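# Push the wrapped bar into line beneath the sealing arm

## Task

Push the film-covered bar across the table, without lifting it off, until its long axis runs along the sealing arm directly below it, with the arm lying over the bar's centre line.

## Robot and tools

Robot: two arms. left_arm stands on the +y side and ends in a left hand; right_arm ends in a right hand. Each hand has five fingers. Calibrated bases in the scene frame: left_arm (+0.006, +0.296, +0.048) m, right_arm (-0.029, -0.308, +0.037) m, each turned only slightly about z. A camera stand sits behind the arms. Loose objects may get a brief push from outside.

Frames: the scene frame has its origin at table-top height, halfway between the nominal bases, with +z up and +x pointing out over the table. Fixed cameras and the table use the scene frame. Reported hand positions (metres), quaternions (wxyz), velocities and wrist-camera poses use each arm's own base frame. Motion offsets are taken along the axes of that arm's current Hand target. Readings can be off by a few centimetres, more at long reach.

Hand point: it sits 0.15 m out from the wrist face, toward the fingers, and 0.05 m in front of the palm. Its +z runs along the straightened fingers, which reach 0.06 to 0.07 m past it, and +y points out of the palm. On the right hand +x points across the palm away from the thumb; on the left hand +x points toward the thumb. The finger centre lines are 0.06 m behind the point along -y. A wrist bracket on the little-finger side can strike things.

Row layout (execute_actions and move): one flat list of 28 numbers, each in [-1, 1], covering both arms even if one stays still. Left arm first: dx, dy, dz, rx, ry, rz, then little, ring, middle, index, thumb_bend, thumb_turn, force_limit, speed. Right arm follows in the same order. The six pose numbers are an offset, not a pose: they are measured from the arm's Hand target at the start of the action (or of the move), along that target's axes. Scale: 1.0 equals 0.6 m for dx, dy, dz and 180 degrees for rx, ry, rz, which form one rotation vector. All six at 0 re-requests the current Hand target. Rows inside one action all count from the same start, so repeating an offset in a later action moves the arm further. Orientation commands are clipped to 40 degrees from the measured one per step.

Hand numbers: finger and thumb motors use +1 open/straight and -1 closed; thumb_turn -1 swings the thumb in front of the palm, +1 beside it. force_limit maps -1 to about 0 N and +1 to 10 N at the fingertip (15 N for the thumb motors). speed rises from near zero at -1 to full at +0.48 and stays full above. For a soft grip, close with speed -0.94 or less. To keep a hand unchanged, resend the eight hand numbers of its last executed row; if it has had none yet, send hand_measured plus hand_force_limit and hand_speed.

execute_actions: argument actions is a list of actions; each action is a table of up to 15 rows of 28 numbers, one row per 1/30 s step, so an action is 0.5 s; a short table keeps its final row. Optional cameras lists camera names, ["all"], or []. Images appear only for an empty actions list or when cameras asks for them.

move: target is one 28-number row or a list of up to 15 rows; every row's offsets count from the same starting Hand targets, not from the previous row. speed is the top path speed in m/s (0.002 to 4.3, default 0.25; turning limited to twice that in rad/s), one value or one per target. blend, in metres, rounds corners between listed targets; 0 stops at each. blocking=false returns after about 0.5 s while the move continues. The whole move is capped at 10 s. Paths do not avoid obstacles or the other arm; keep paths away from an arm's own base. The result adds a move: line with the ending (done, off_target, moving, held, fault) and limits (paced means a pose was clipped, held means steps were withheld).

wait: seconds from 0 to 10; the robot holds its last command. stop: brakes a running move. zoom_image: camera name plus region [x0, y0, x1, y1] in pixels, at most 504 by 504, from the newest images. show_instructions shows reference pages. finished_scene (scene 1) ends the scene for good.

Cameras: cam_head_left, cam_head_right, cam_high, cam_low, cam_left_wrist, cam_right_wrist, each 672x504.

Results: Hand target is the commanded pose after clipping; the hand often rests 1 to 3 cm (sometimes 5) short, usually lower, without any contact. If it stays short, send the gap as a further offset. hand_measured, hand_stopped_by (moving, target, force, stalled, fault) and hand_load_n (positive when pushed open) follow the motor order. Joint torques include arm weight. Motor temperatures matter: at 85 °C a MOTOR HOT line appears; at 100 °C the arm goes limp for 30 to 60 s.

Avoid: pushing the bar or anything else off the table; fast contacts, hard shoves or aiming far beyond a contact point; any touch between the two arms or hands; holding an arm outstretched or pressing against something for long, which heats motors. To release a push, command the target back beyond the hand point. The bar must stay in place after the robot lets go.

Each tool is called after "Request:" as a command line: name --argument value for each argument, lists and objects as JSON in quotes; but a table of rows of numbers goes row by row, as --pt "numbers of a row", without its own name.

Reference images:

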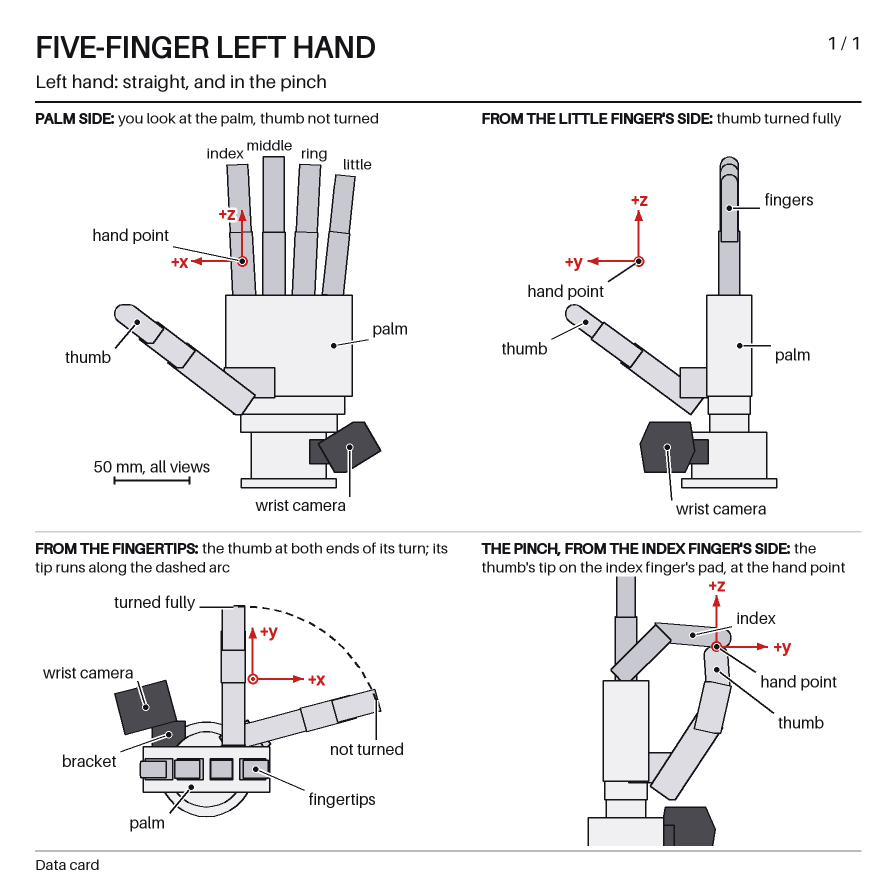

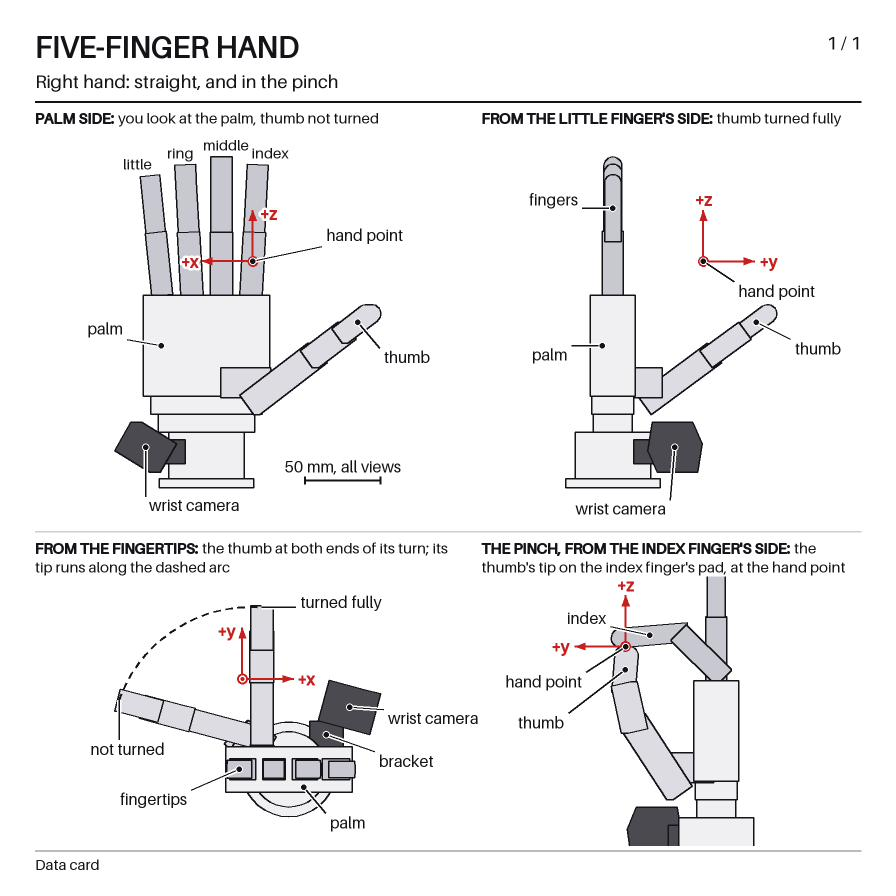

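## Session

Request:
execute_actions --actions '[]'

Scene clock: 0.00 s.
left_arm: end_effector_position=(+0.4658, +0.1912, +0.0793) hand_measured=(+1.000, +1.000, +1.000, +1.000, +1.000, +1.000) hand_load_n=(+0.0, +0.0, +0.0, +0.0, +0.0, +0.0) hand_stopped_by=(target, target, target, target, target, target) hand_force_limit=0.00 hand_speed=-0.80 end_effector_quat_wxyz=(-0.017, +0.998, +0.058, -0.012) | right_arm: end_effector_position=(+0.4379, +0.2397, +0.1623) hand_measured=(+1.000, +1.000, +1.000, +1.000, +1.000, +1.000) hand_load_n=(+0.0, +0.0, +0.0, +0.0, +0.0, +0.0) hand_stopped_by=(target, target, target, target, target, target) hand_force_limit=0.00 hand_speed=-0.80 end_effector_quat_wxyz=(-0.015, +0.994, +0.088, +0.068)
Joint positions: left_arm=[0.509 1.714 1.323 -1.186 -0.041 -1.179] | right_arm=[0.602 1.698 1.529 -1.269 0.041 -1.148]
Joint velocities: within noise
Joint torques (N m): no reading
Motor temperatures (°C): left_arm=[33 30 34 32 29 30] | right_arm=[34 30 35 32 30 31]
Heat: left arm: hottest elbow 34 °C; right arm: hottest elbow 35 °C.
Hand target: left_arm +0.4738, +0.1957, +0.0882; -0.022, +0.998, +0.058, -0.001 | right_arm +0.4454, +0.2448, +0.1736; -0.022, +0.993, +0.088, +0.081

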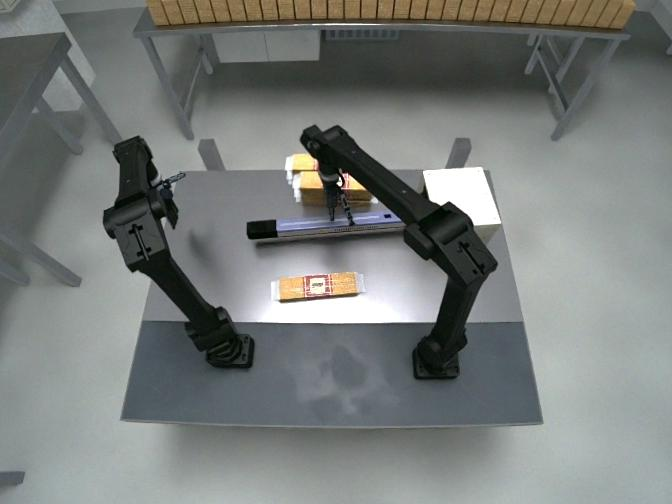

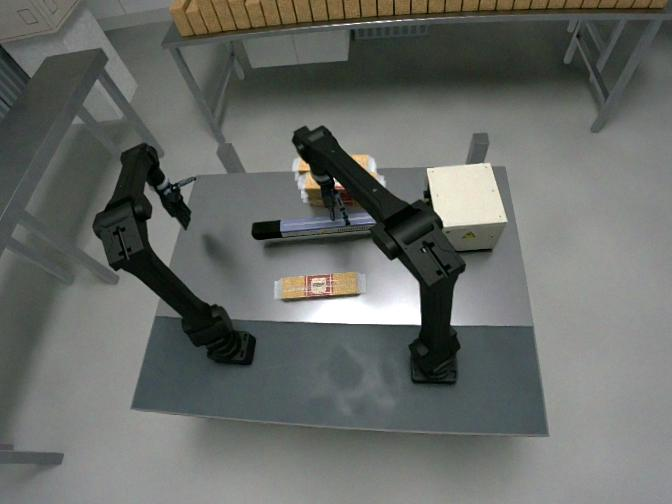

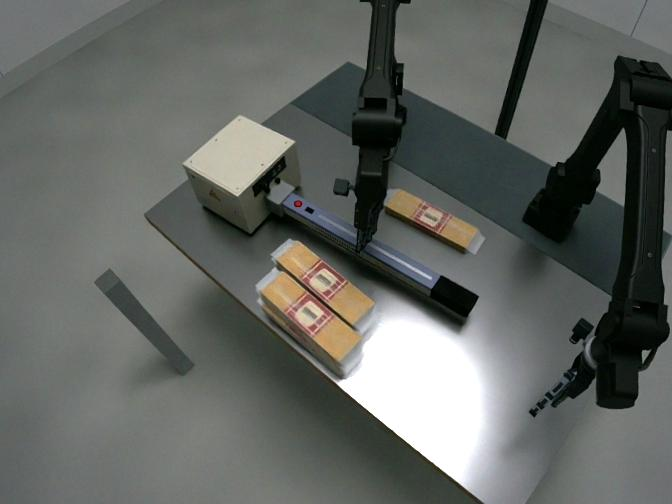

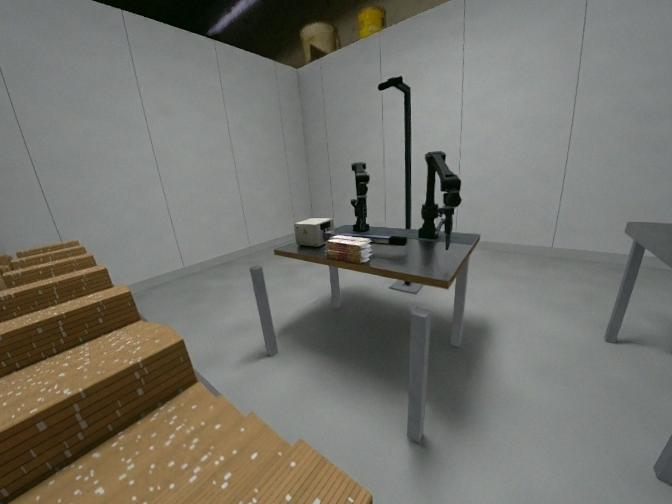

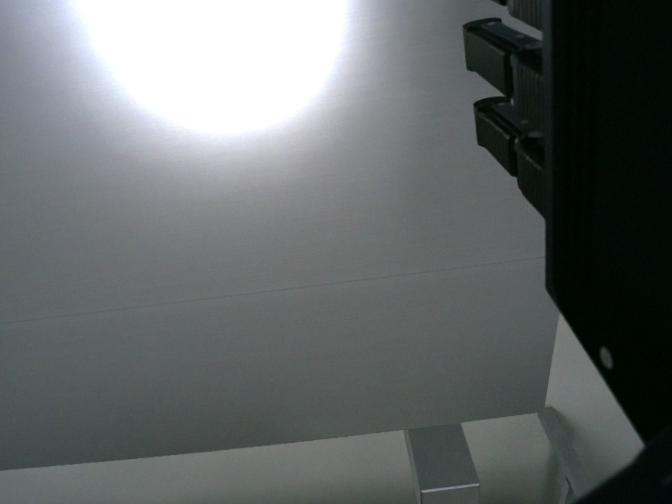

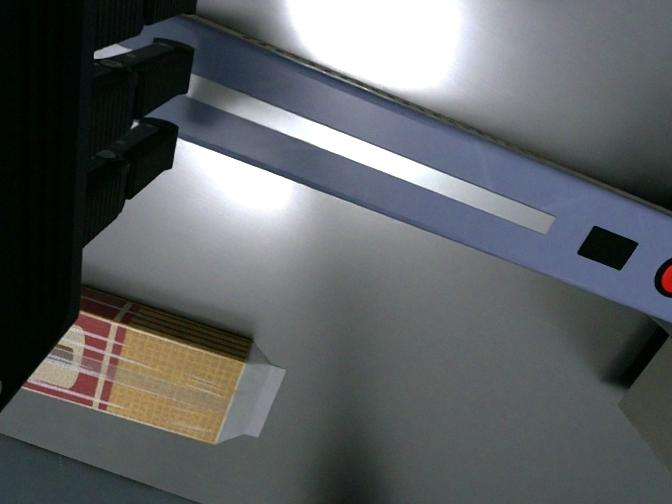

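Request:
zoom_image --camera "cam_head_left" --region '[180, 120, 530, 380]'

Request:
zoom_image --camera "cam_high" --region '[150, 80, 530, 400]'

Request:
zoom_image --camera "cam_low" --region '[260, 140, 500, 300]'

Request:
zoom_image --camera "cam_head_right" --region '[180, 120, 530, 380]'

Scaled by 1.440 from the camera's 672x504 image, which has a finer 960x720 frame.

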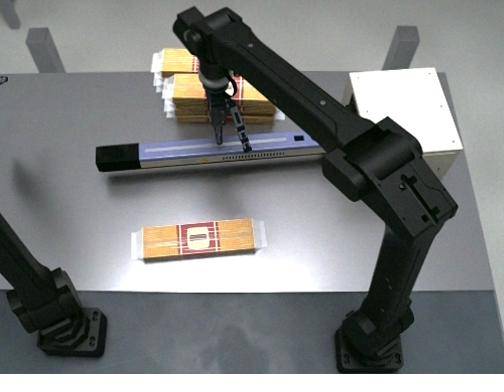

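Scaled by 1.326 from the camera's 672x504 image, which has a finer 960x720 frame.

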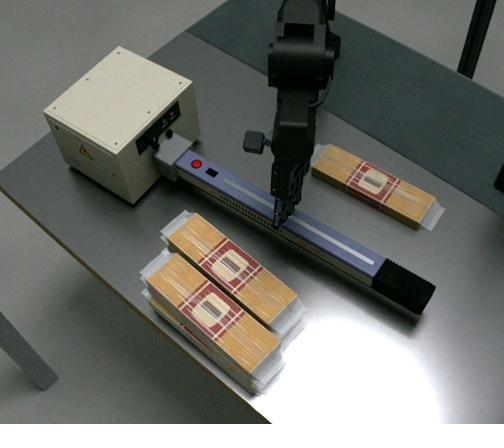

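Scaled by 2.100 from the camera's 672x504 image, which has a finer 960x720 frame.

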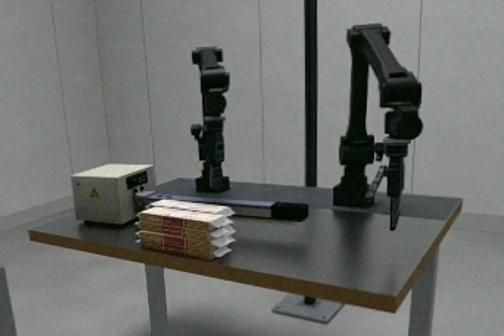

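Scaled by 1.440 from the camera's 672x504 image, which has a finer 960x720 frame.

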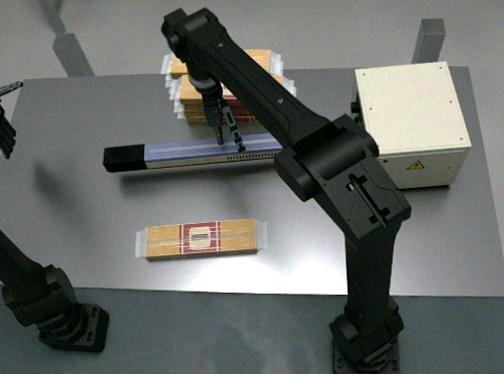

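Request:
zoom_image --camera "cam_head_left" --region '[90, 120, 260, 248]'

Request:
zoom_image --camera "cam_head_left" --region '[240, 190, 410, 318]'

Request:
zoom_image --camera "cam_high" --region '[300, 170, 500, 330]'

Request:
zoom_image --camera "cam_low" --region '[285, 200, 425, 285]'

Scaled by 2.965 from the camera's 672x504 image, which has a finer 960x720 frame.

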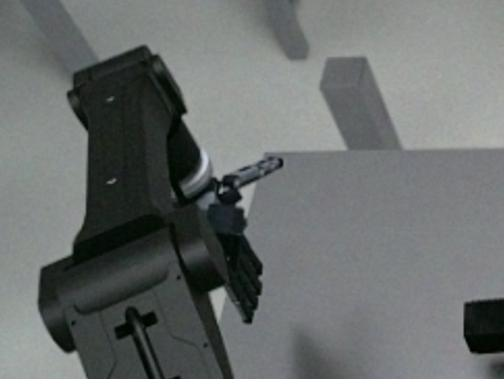

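Scaled by 2.965 from the camera's 672x504 image, which has a finer 960x720 frame.

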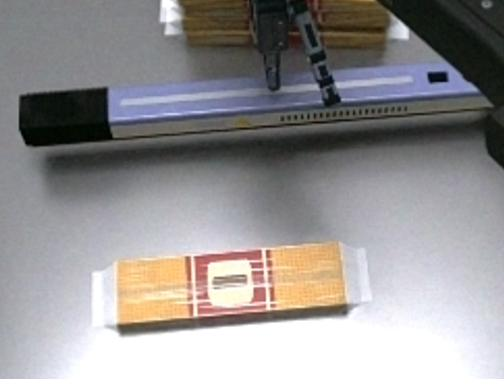

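Scaled by 2.520 from the camera's 672x504 image, which has a finer 960x720 frame.

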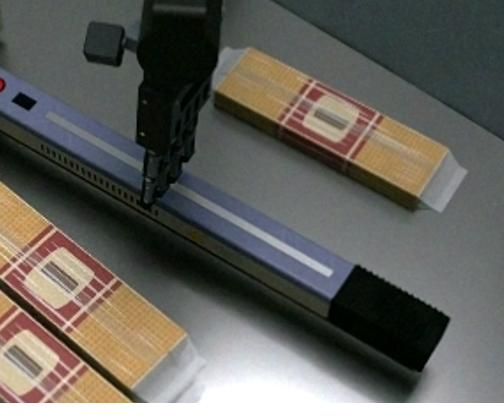

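Scaled by 3.600 from the camera's 672x504 image, which has a finer 960x720 frame.

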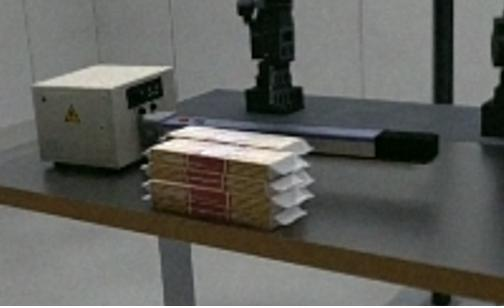

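Request:
move --pt "0 0 0 0 0 0 1 1 1 1 1 1 0 -0.8 -0.1168 -0.0727 -0.1348 0 0 0.12 1 1 1 1 1 1 0 -0.8" --pt "0 0 0 0 0 0 1 1 1 1 1 1 0 -0.8 -0.533 -0.3447 -0.1285 0.0005 0.022 0.5215 1 1 1 1 1 1 0 -0.8" --blend 0.04 --speed 0.35 --cameras '["all"]'

Scene clock: 161.63 s.
left_arm: end_effector_position=(+0.4658, +0.1912, +0.0793) hand_measured=(+1.000, +1.000, +1.000, +1.000, +1.000, +1.000) hand_load_n=(+0.0, +0.0, +0.0, +0.5, +0.0, -0.5) hand_stopped_by=(target, target, target, target, target, target) hand_force_limit=0.00 hand_speed=-0.80 end_effector_quat_wxyz=(-0.017, +0.998, +0.058, -0.012) | right_arm: end_effector_position=(+0.0918, +0.3906, +0.2006) hand_measured=(+1.000, +1.000, +1.000, +1.000, +1.000, +1.000) hand_load_n=(+0.0, +0.0, +0.0, +0.0, -0.5, +0.0) hand_stopped_by=(target, target, target, target, target, target) hand_force_limit=0.00 hand_speed=-0.80 end_effector_quat_wxyz=(-0.077, +0.737, -0.668, +0.069)
Joint positions: left_arm=[0.509 1.714 1.323 -1.186 -0.041 -1.179] | right_arm=[1.267 1.318 1.22 -1.39 0.189 1.162]
Joint torques (N m): left_arm=[-1.55 -16.21 7.69 0.21 0.11 0.07] | right_arm=[0.79 -11.52 8.73 0.27 0.44 0.18]
Motor temperatures (°C): left_arm=[33 32 42 32 28 30] | right_arm=[33 34 43 32 30 31]
Heat: left arm: hottest elbow 42 °C; right arm: hottest elbow 43 °C.
Hand target: left_arm +0.4738, +0.1957, +0.0882; -0.022, +0.998, +0.058, -0.001 | right_arm +0.0858, +0.3894, +0.2030; -0.078, +0.739, -0.666, +0.070
Off the commanded pose: left_arm 0.013 m, 1 deg | right_arm 0.007 m, 0 deg.
move: off_target (left_arm)

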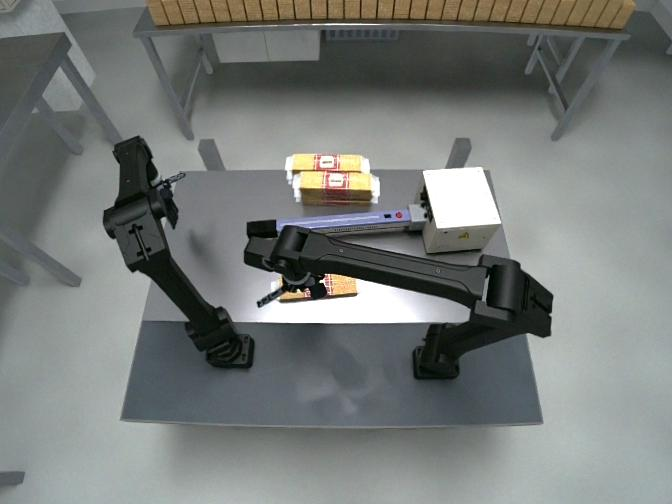

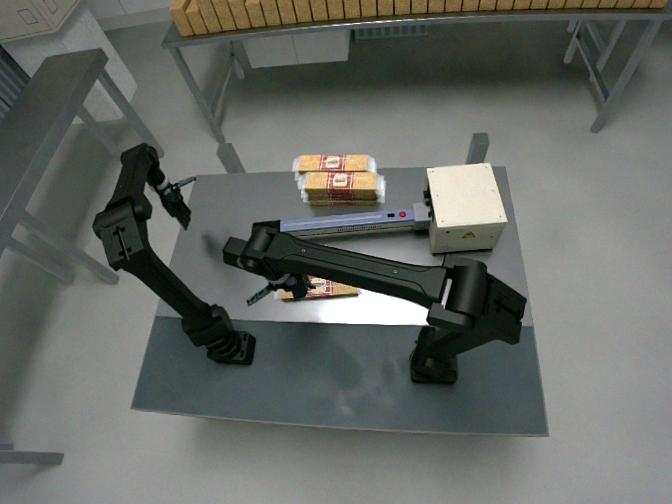

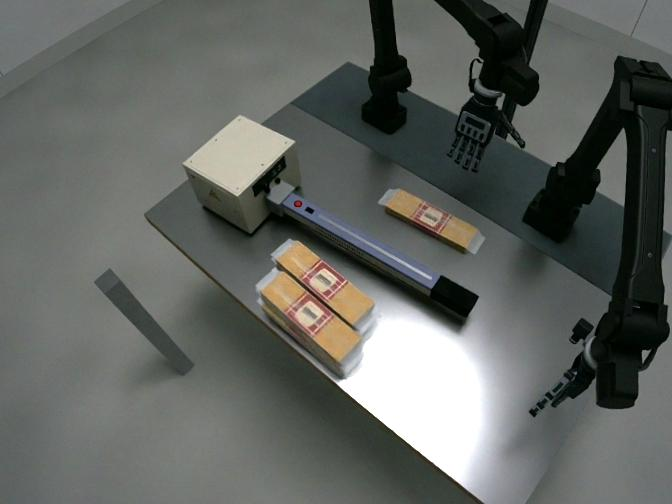

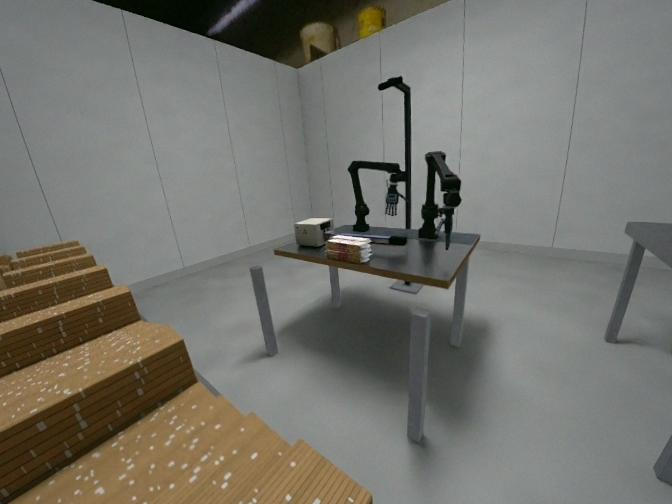

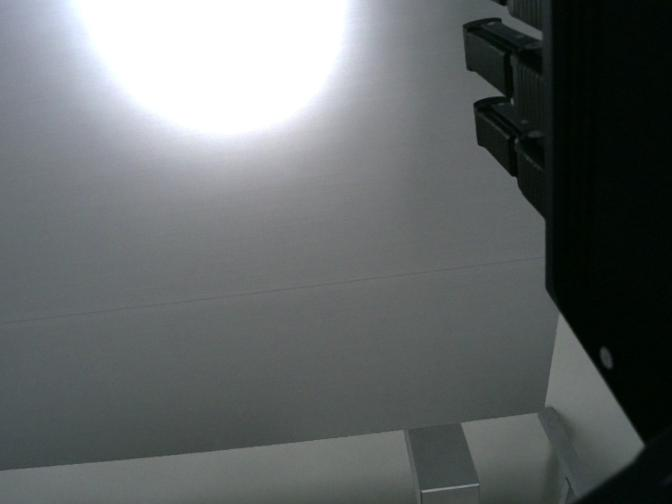

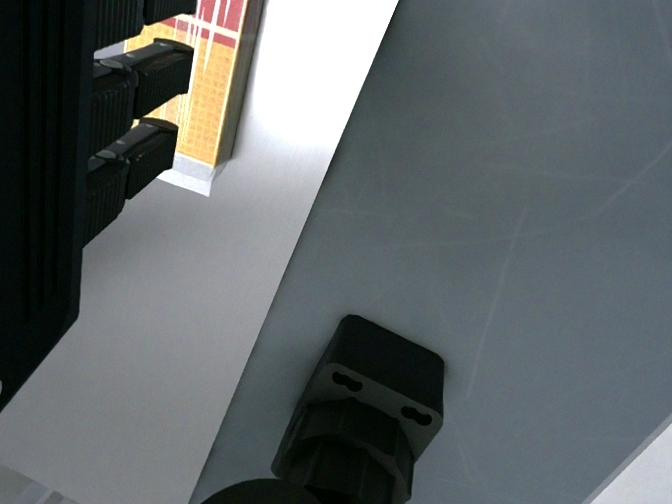

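Request:
move --target '[0,0,0,0,0,0,1,1,1,1,1,1,0,-0.8,-0.0026,0.0625,0.1742,0,0,0,1,1,1,1,1,1,0,-0.8]' --speed 0.2 --cameras '["cam_head_left","cam_high","cam_low","cam_right_wrist"]'

Request:
zoom_image --camera "cam_high" --region '[360, 110, 560, 270]'

Request:
zoom_image --camera "cam_low" --region '[285, 180, 425, 285]'

Scene clock: 171.00 s.
left_arm: end_effector_position=(+0.4658, +0.1912, +0.0793) hand_measured=(+1.000, +1.000, +1.000, +1.000, +1.000, +1.000) hand_load_n=(+0.0, +0.0, +0.0, +0.0, +0.0, +0.0) hand_stopped_by=(target, target, target, target, target, target) hand_force_limit=0.00 hand_speed=-0.80 end_effector_quat_wxyz=(-0.017, +0.998, +0.058, -0.012) | right_arm: end_effector_position=(+0.0750, +0.3855, +0.0938) hand_measured=(+1.000, +1.000, +1.000, +1.000, +1.000, +1.000) hand_load_n=(+0.0, +0.0, +0.0, +0.0, +0.0, +0.0) hand_stopped_by=(target, target, target, target, target, target) hand_force_limit=0.00 hand_speed=-0.80 end_effector_quat_wxyz=(-0.073, +0.737, -0.668, +0.071)
Joint positions: left_arm=[0.509 1.714 1.323 -1.186 -0.041 -1.179] | right_arm=[1.306 1.369 0.98 -1.114 0.192 1.202]
Joint torques (N m): left_arm=[-1.49 -16.26 7.71 0.21 0.11 0.06] | right_arm=[0.09 -11.11 7.83 1.02 0.41 0.11]
Heat: left arm: hottest elbow 42 °C; right arm: hottest elbow 42 °C.
Hand target: left_arm +0.4738, +0.1957, +0.0882; -0.022, +0.998, +0.058, -0.001 | right_arm +0.0709, +0.3895, +0.0930; -0.078, +0.739, -0.666, +0.070
Off the commanded pose: left_arm 0.013 m, 1 deg | right_arm 0.006 m, 1 deg.
move: off_target (left_arm)
Images, in order (width x height): cam_head_left 672x504, cam_high 672x504, cam_low 672x504, cam_right_wrist 672x504.

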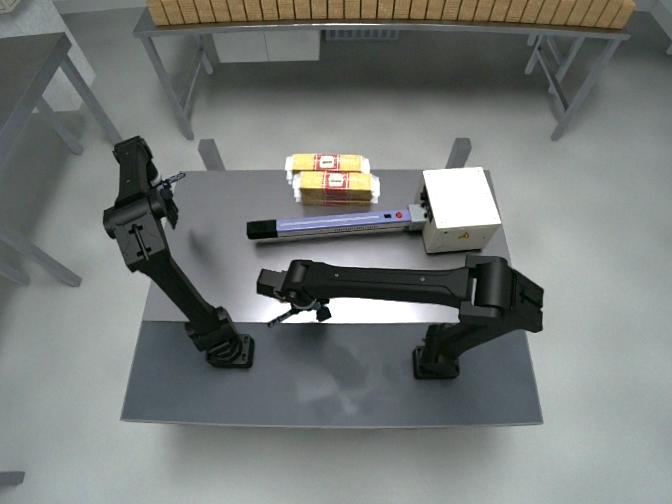

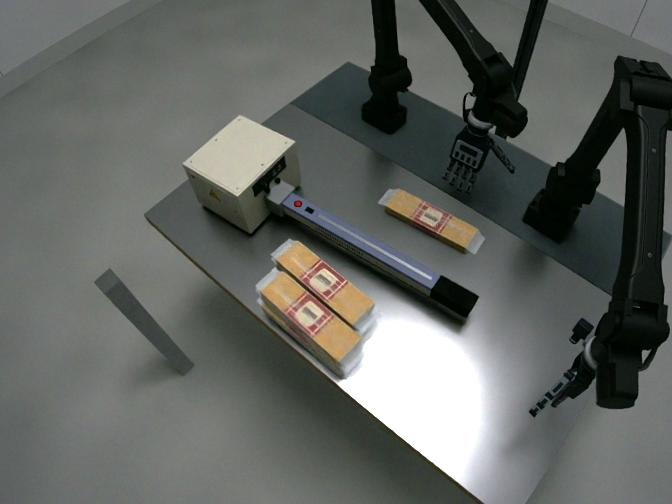

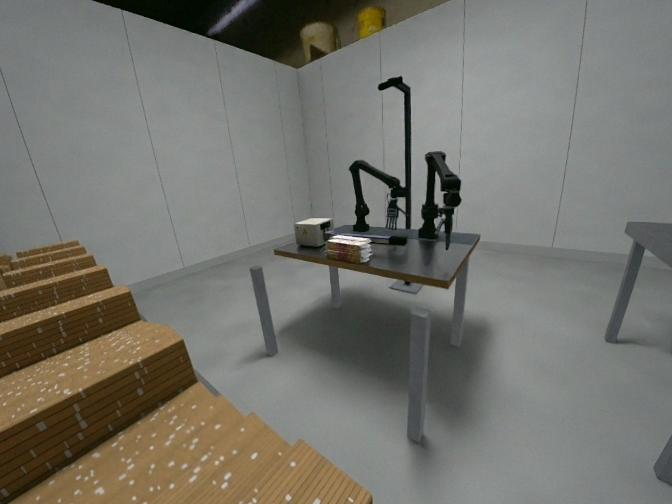

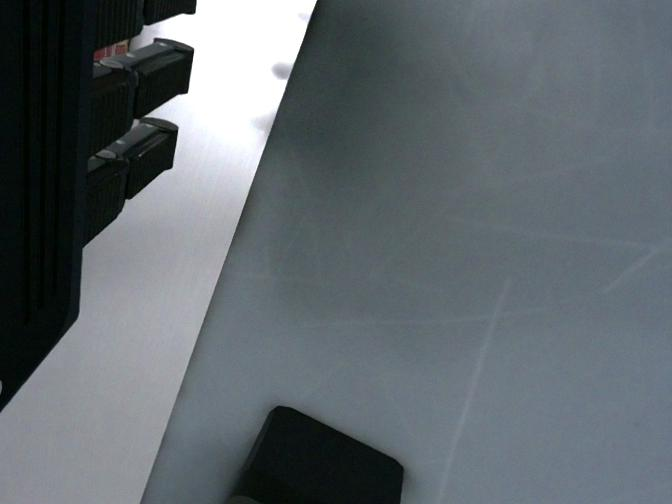

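Scaled by 2.520 from the camera's 672x504 image, which has a finer 960x720 frame.

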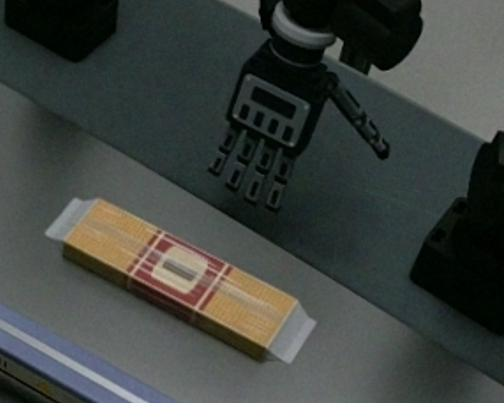

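Scaled by 3.600 from the camera's 672x504 image, which has a finer 960x720 frame.

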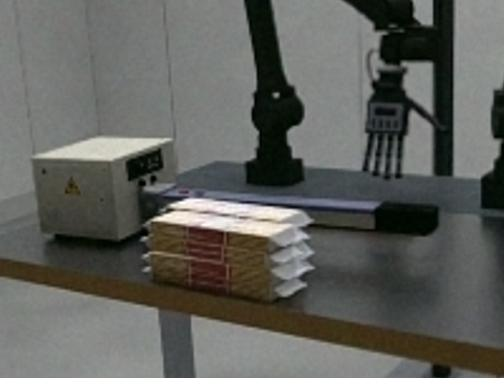

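Request:
move --target '[0,0,0,0,0,0,1,1,1,1,1,1,0,-0.8,0,0.0173,0.0815,0,0,0,1,1,1,1,1,1,0,-0.8]' --speed 0.12 --cameras '["cam_head_left","cam_high","cam_low","cam_right_wrist"]'

Request:
zoom_image --camera "cam_high" --region '[360, 130, 520, 258]'

Request:
zoom_image --camera "cam_low" --region '[345, 190, 425, 254]'

Scene clock: 181.13 s.
left_arm: end_effector_position=(+0.4658, +0.1912, +0.0793) hand_measured=(+1.000, +1.000, +1.000, +1.000, +1.000, +1.000) hand_load_n=(+0.0, +0.0, +0.0, +0.0, +0.0, +0.0) hand_stopped_by=(target, target, target, target, target, target) hand_force_limit=0.00 hand_speed=-0.80 end_effector_quat_wxyz=(-0.017, +0.998, +0.058, -0.012) | right_arm: end_effector_position=(+0.0752, +0.3861, +0.0448) hand_measured=(+1.000, +1.000, +1.000, +1.000, +1.000, +1.000) hand_load_n=(+0.0, +0.0, +0.0, +0.0, +0.0, +0.0) hand_stopped_by=(target, target, target, target, target, target) hand_force_limit=0.00 hand_speed=-0.80 end_effector_quat_wxyz=(-0.074, +0.737, -0.668, +0.070)
Joint positions: left_arm=[0.509 1.714 1.323 -1.186 -0.041 -1.179] | right_arm=[1.306 1.433 0.9 -0.969 0.192 1.202]
Joint torques (N m): left_arm=[-1.49 -16.26 7.71 0.2 0.11 0.07] | right_arm=[-0.26 -10.81 7.56 0.96 0.39 0.17]
Heat: left arm: hottest elbow 42 °C; right arm: hottest elbow 42 °C.
Hand target: left_arm +0.4738, +0.1957, +0.0882; -0.022, +0.998, +0.058, -0.001 | right_arm +0.0709, +0.3894, +0.0429; -0.078, +0.739, -0.666, +0.070
Off the commanded pose: left_arm 0.013 m, 1 deg | right_arm 0.006 m, 1 deg.
move: off_target (left_arm)
Images, in order (width x height): cam_head_left 672x504, cam_high 672x504, cam_low 672x504, cam_right_wrist 672x504.

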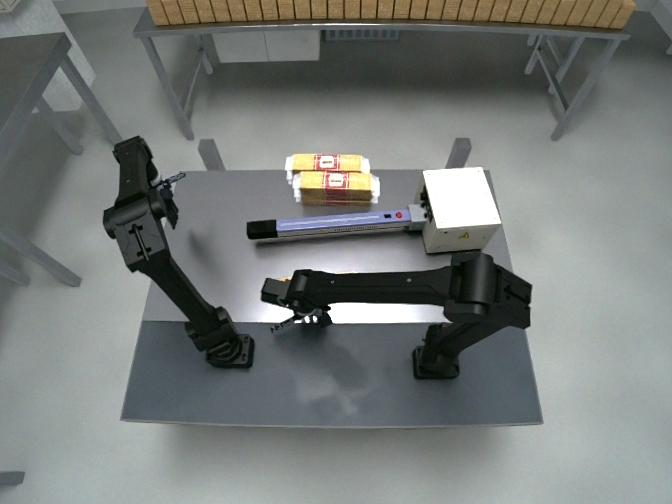

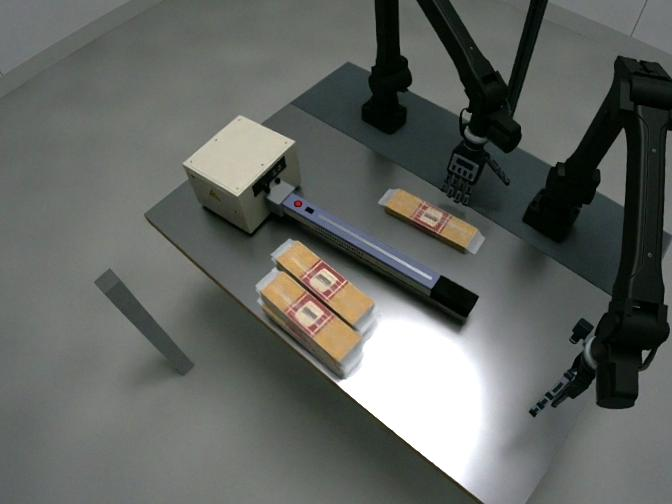

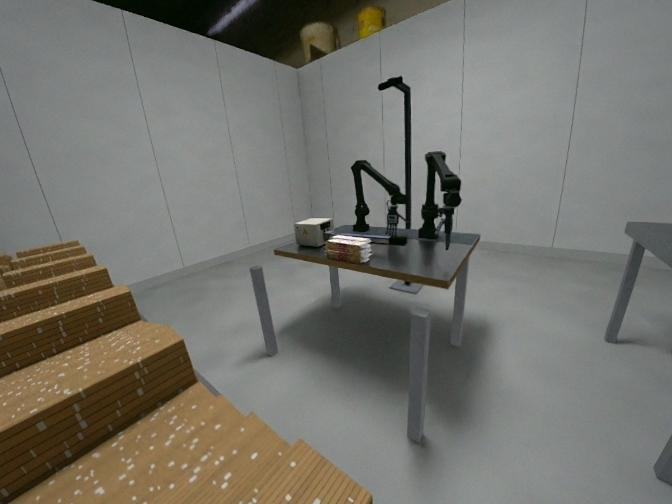

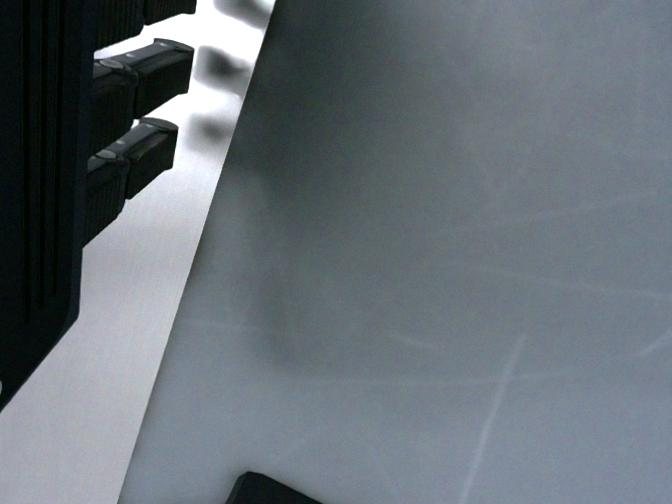

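Scaled by 3.150 from the camera's 672x504 image, which has a finer 960x720 frame.

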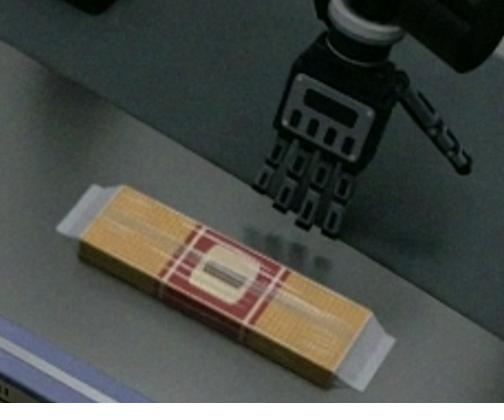

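Scaled by 6.300 from the camera's 672x504 image, which has a finer 960x720 frame.

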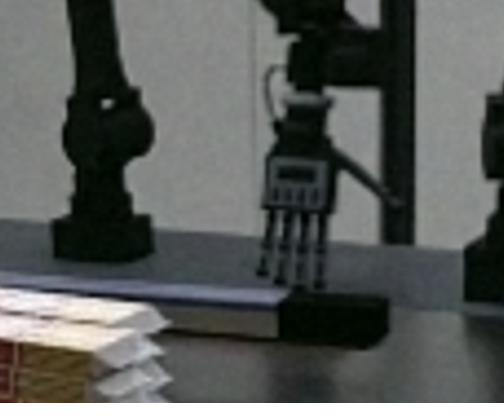

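Request:
move --target '[0,0,0,0,0,0,1,1,1,1,1,1,0,-0.8,0.0365,0.0079,0.0188,0,0,0,1,1,1,1,1,1,0,-0.8]' --speed 0.1 --cameras '["cam_head_left","cam_high","cam_low"]'

Request:
zoom_image --camera "cam_high" --region '[360, 130, 520, 258]'

Request:
zoom_image --camera "cam_low" --region '[345, 190, 425, 254]'

Scene clock: 196.77 s.
left_arm: end_effector_position=(+0.4658, +0.1912, +0.0793) hand_measured=(+1.000, +1.000, +1.000, +1.000, +1.000, +1.000) hand_load_n=(+0.0, +0.0, +0.0, +0.0, +0.0, +0.0) hand_stopped_by=(target, target, target, target, target, target) hand_force_limit=0.00 hand_speed=-0.80 end_effector_quat_wxyz=(-0.017, +0.998, +0.058, -0.012) | right_arm: end_effector_position=(+0.0706, +0.3685, +0.0307) hand_measured=(+1.000, +1.000, +1.000, +1.000, +1.000, +1.000) hand_load_n=(+0.0, +0.0, +0.0, +0.0, +0.0, +0.0) hand_stopped_by=(target, target, target, target, target, target) hand_force_limit=0.00 hand_speed=-0.80 end_effector_quat_wxyz=(-0.074, +0.737, -0.668, +0.071)
Joint positions: left_arm=[0.509 1.714 1.323 -1.186 -0.041 -1.179] | right_arm=[1.306 1.409 0.833 -0.927 0.193 1.202]
Joint torques (N m): left_arm=[-1.55 -16.26 7.71 0.2 0.11 0.07] | right_arm=[-1.38 -11.99 6.5 0.91 0.39 -0.05]
Heat: left arm: hottest elbow 42 °C; right arm: hottest elbow 41 °C.
Hand target: left_arm +0.4738, +0.1957, +0.0882; -0.022, +0.998, +0.058, -0.001 | right_arm +0.0709, +0.3674, +0.0309; -0.078, +0.739, -0.666, +0.070
Off the commanded pose: left_arm 0.013 m, 1 deg | right_arm 0.001 m, 1 deg.
move: off_target (left_arm)
Images, in order (width x height): cam_head_left 672x504, cam_high 672x504, cam_low 672x504.

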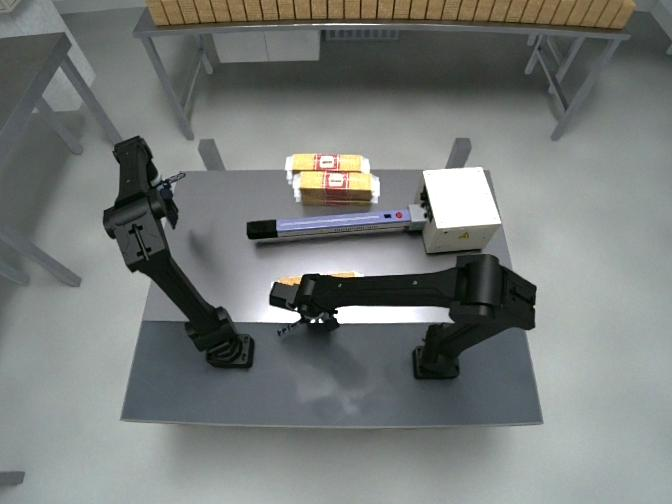

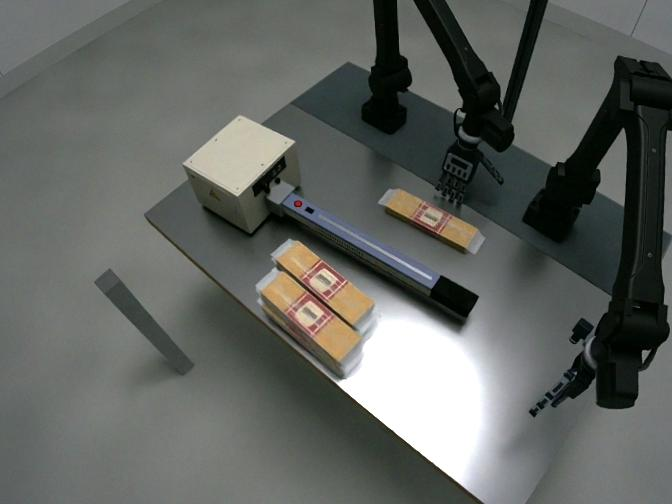

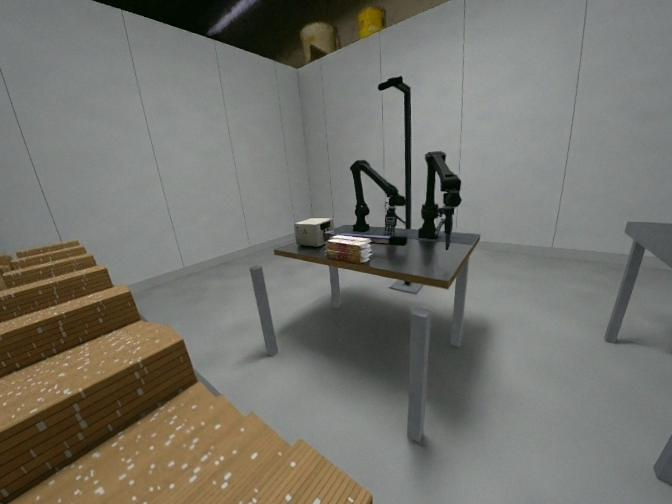

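Scaled by 3.150 from the camera's 672x504 image, which has a finer 960x720 frame.

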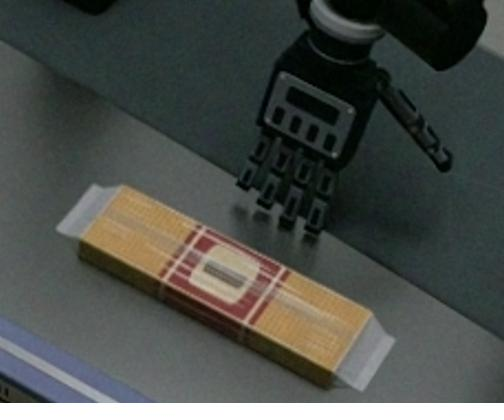

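Scaled by 6.300 from the camera's 672x504 image, which has a finer 960x720 frame.

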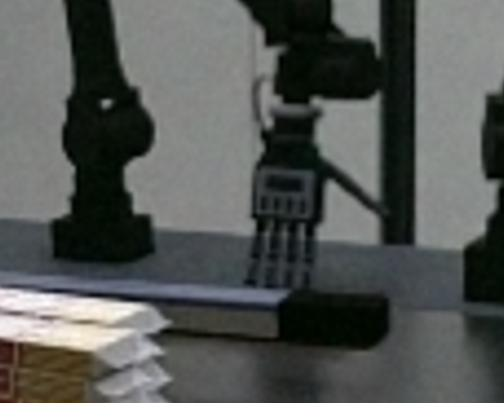

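Request:
move --target '[0,0,0,0,0,0,1,1,1,1,1,1,0,-0.8,0.0185,-0.046,0.0165,0,0,0,1,1,1,1,1,1,0,-0.8]' --speed 0.1 --cameras '["cam_high"]'

Request:
zoom_image --camera "cam_high" --region '[360, 130, 520, 258]'

Scene clock: 212.50 s.
left_arm: end_effector_position=(+0.4658, +0.1912, +0.0793) hand_measured=(+1.000, +1.000, +1.000, +1.000, +1.000, +1.000) hand_load_n=(+0.0, +0.0, +0.0, +0.0, +0.0, +0.0) hand_stopped_by=(target, target, target, target, target, target) hand_force_limit=0.00 hand_speed=-0.80 end_effector_quat_wxyz=(-0.017, +0.998, +0.058, -0.012) | right_arm: end_effector_position=(+0.0961, +0.3636, +0.0312) hand_measured=(+1.000, +1.000, +1.000, +1.000, +1.000, +1.000) hand_load_n=(+0.0, +0.0, +0.5, +0.0, +0.0, +0.0) hand_stopped_by=(target, target, target, target, target, target) hand_force_limit=0.00 hand_speed=-0.80 end_effector_quat_wxyz=(-0.080, +0.741, -0.664, +0.067)
Joint positions: left_arm=[0.509 1.714 1.323 -1.186 -0.041 -1.179] | right_arm=[1.232 1.405 0.829 -0.897 0.186 1.114]
Joint torques (N m): left_arm=[-1.49 -16.26 7.71 0.21 0.11 0.07] | right_arm=[-2.26 -11.05 6.53 0.85 0.32 -0.08]
Heat: left arm: hottest elbow 42 °C; right arm: hottest elbow 40 °C.
Hand target: left_arm +0.4738, +0.1957, +0.0882; -0.022, +0.998, +0.058, -0.001 | right_arm +0.1010, +0.3595, +0.0271; -0.078, +0.739, -0.666, +0.070
Off the commanded pose: left_arm 0.013 m, 1 deg | right_arm 0.008 m, 0 deg.
move: off_target (left_arm)
Images, in order (width x height): cam_high 672x504.

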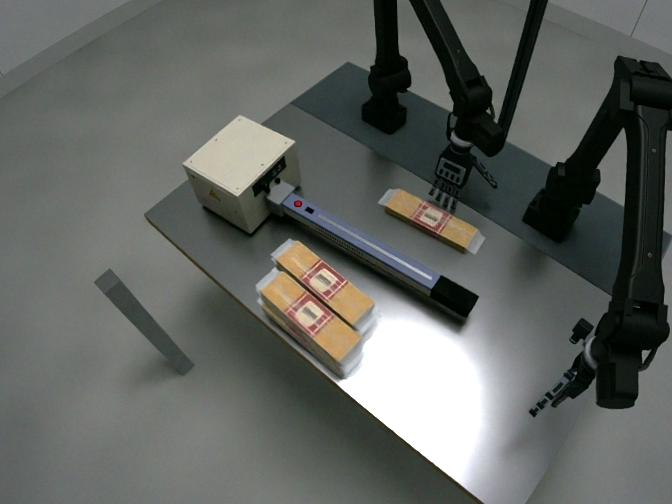

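Scaled by 3.150 from the camera's 672x504 image, which has a finer 960x720 frame.

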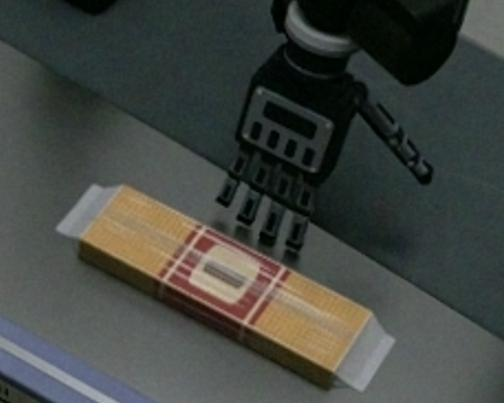

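Request:
move --target '[0,0,0,0,0,0,1,1,1,1,1,1,0,-0.8,0.0087,-0.08,0.0221,0,0,0,1,1,1,1,1,1,0,-0.8]' --speed 0.08 --cameras '["cam_high","cam_head_left"]'

Request:
zoom_image --camera "cam_high" --region '[340, 130, 500, 258]'

Scene clock: 220.00 s.
left_arm: end_effector_position=(+0.4658, +0.1912, +0.0793) hand_measured=(+1.000, +1.000, +1.000, +1.000, +1.000, +1.000) hand_load_n=(+0.0, +0.0, +0.0, +0.0, +0.0, -0.5) hand_stopped_by=(target, target, target, target, target, target) hand_force_limit=0.00 hand_speed=-0.80 end_effector_quat_wxyz=(-0.017, +0.998, +0.058, -0.012) | right_arm: end_effector_position=(+0.1315, +0.3563, +0.0306) hand_measured=(+1.000, +1.000, +1.000, +1.000, +1.000, +1.000) hand_load_n=(+0.0, -1.0, -3.5, +0.0, +0.0, +0.0) hand_stopped_by=(target, target, target, target, target, target) hand_force_limit=0.00 hand_speed=-0.80 end_effector_quat_wxyz=(-0.081, +0.747, -0.657, +0.061)
Joint positions: left_arm=[0.509 1.714 1.323 -1.186 -0.041 -1.179] | right_arm=[1.125 1.42 0.84 -0.868 0.16 0.987]
Joint torques (N m): left_arm=[-1.55 -16.26 7.72 0.21 0.11 0.07] | right_arm=[-3.43 -8.06 8.96 1.06 0.82 -0.03]
Heat: left arm: hottest elbow 42 °C; right arm: hottest elbow 40 °C.
Hand target: left_arm +0.4738, +0.1957, +0.0882; -0.022, +0.998, +0.058, -0.001 | right_arm +0.1508, +0.3594, +0.0240; -0.078, +0.739, -0.666, +0.070
Off the commanded pose: left_arm 0.013 m, 1 deg | right_arm 0.021 m, 2 deg.
move: off_target (left_arm, right_arm)
Images, in order (width x height): cam_head_left 672x504, cam_high 672x504.

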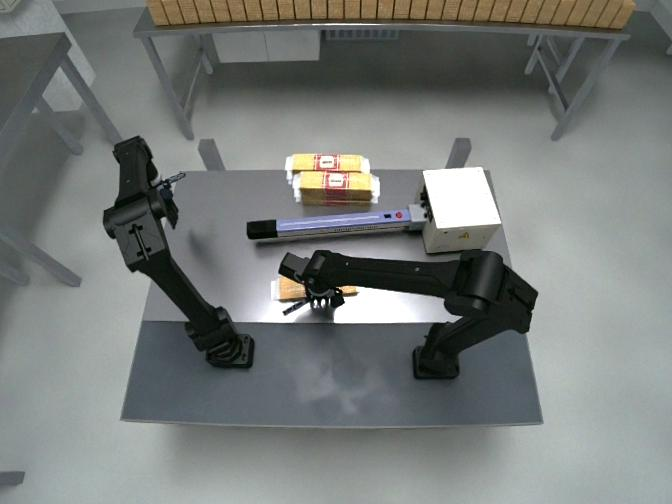

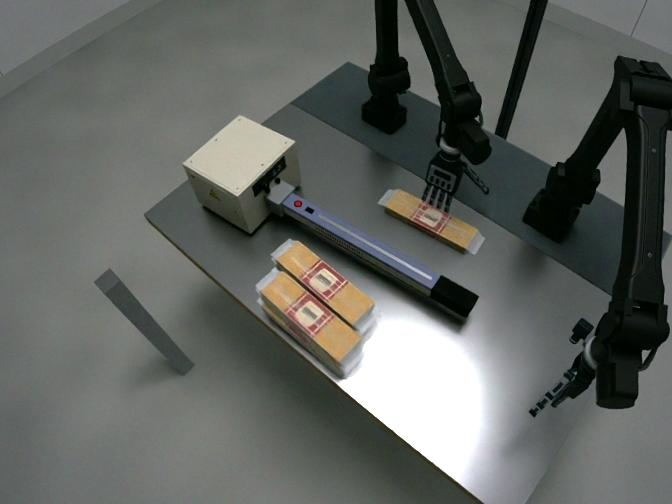

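Scaled by 3.150 from the camera's 672x504 image, which has a finer 960x720 frame.

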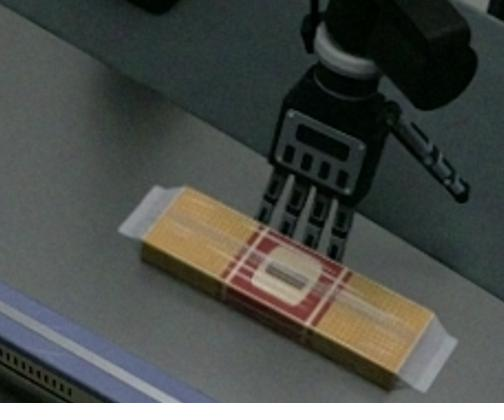

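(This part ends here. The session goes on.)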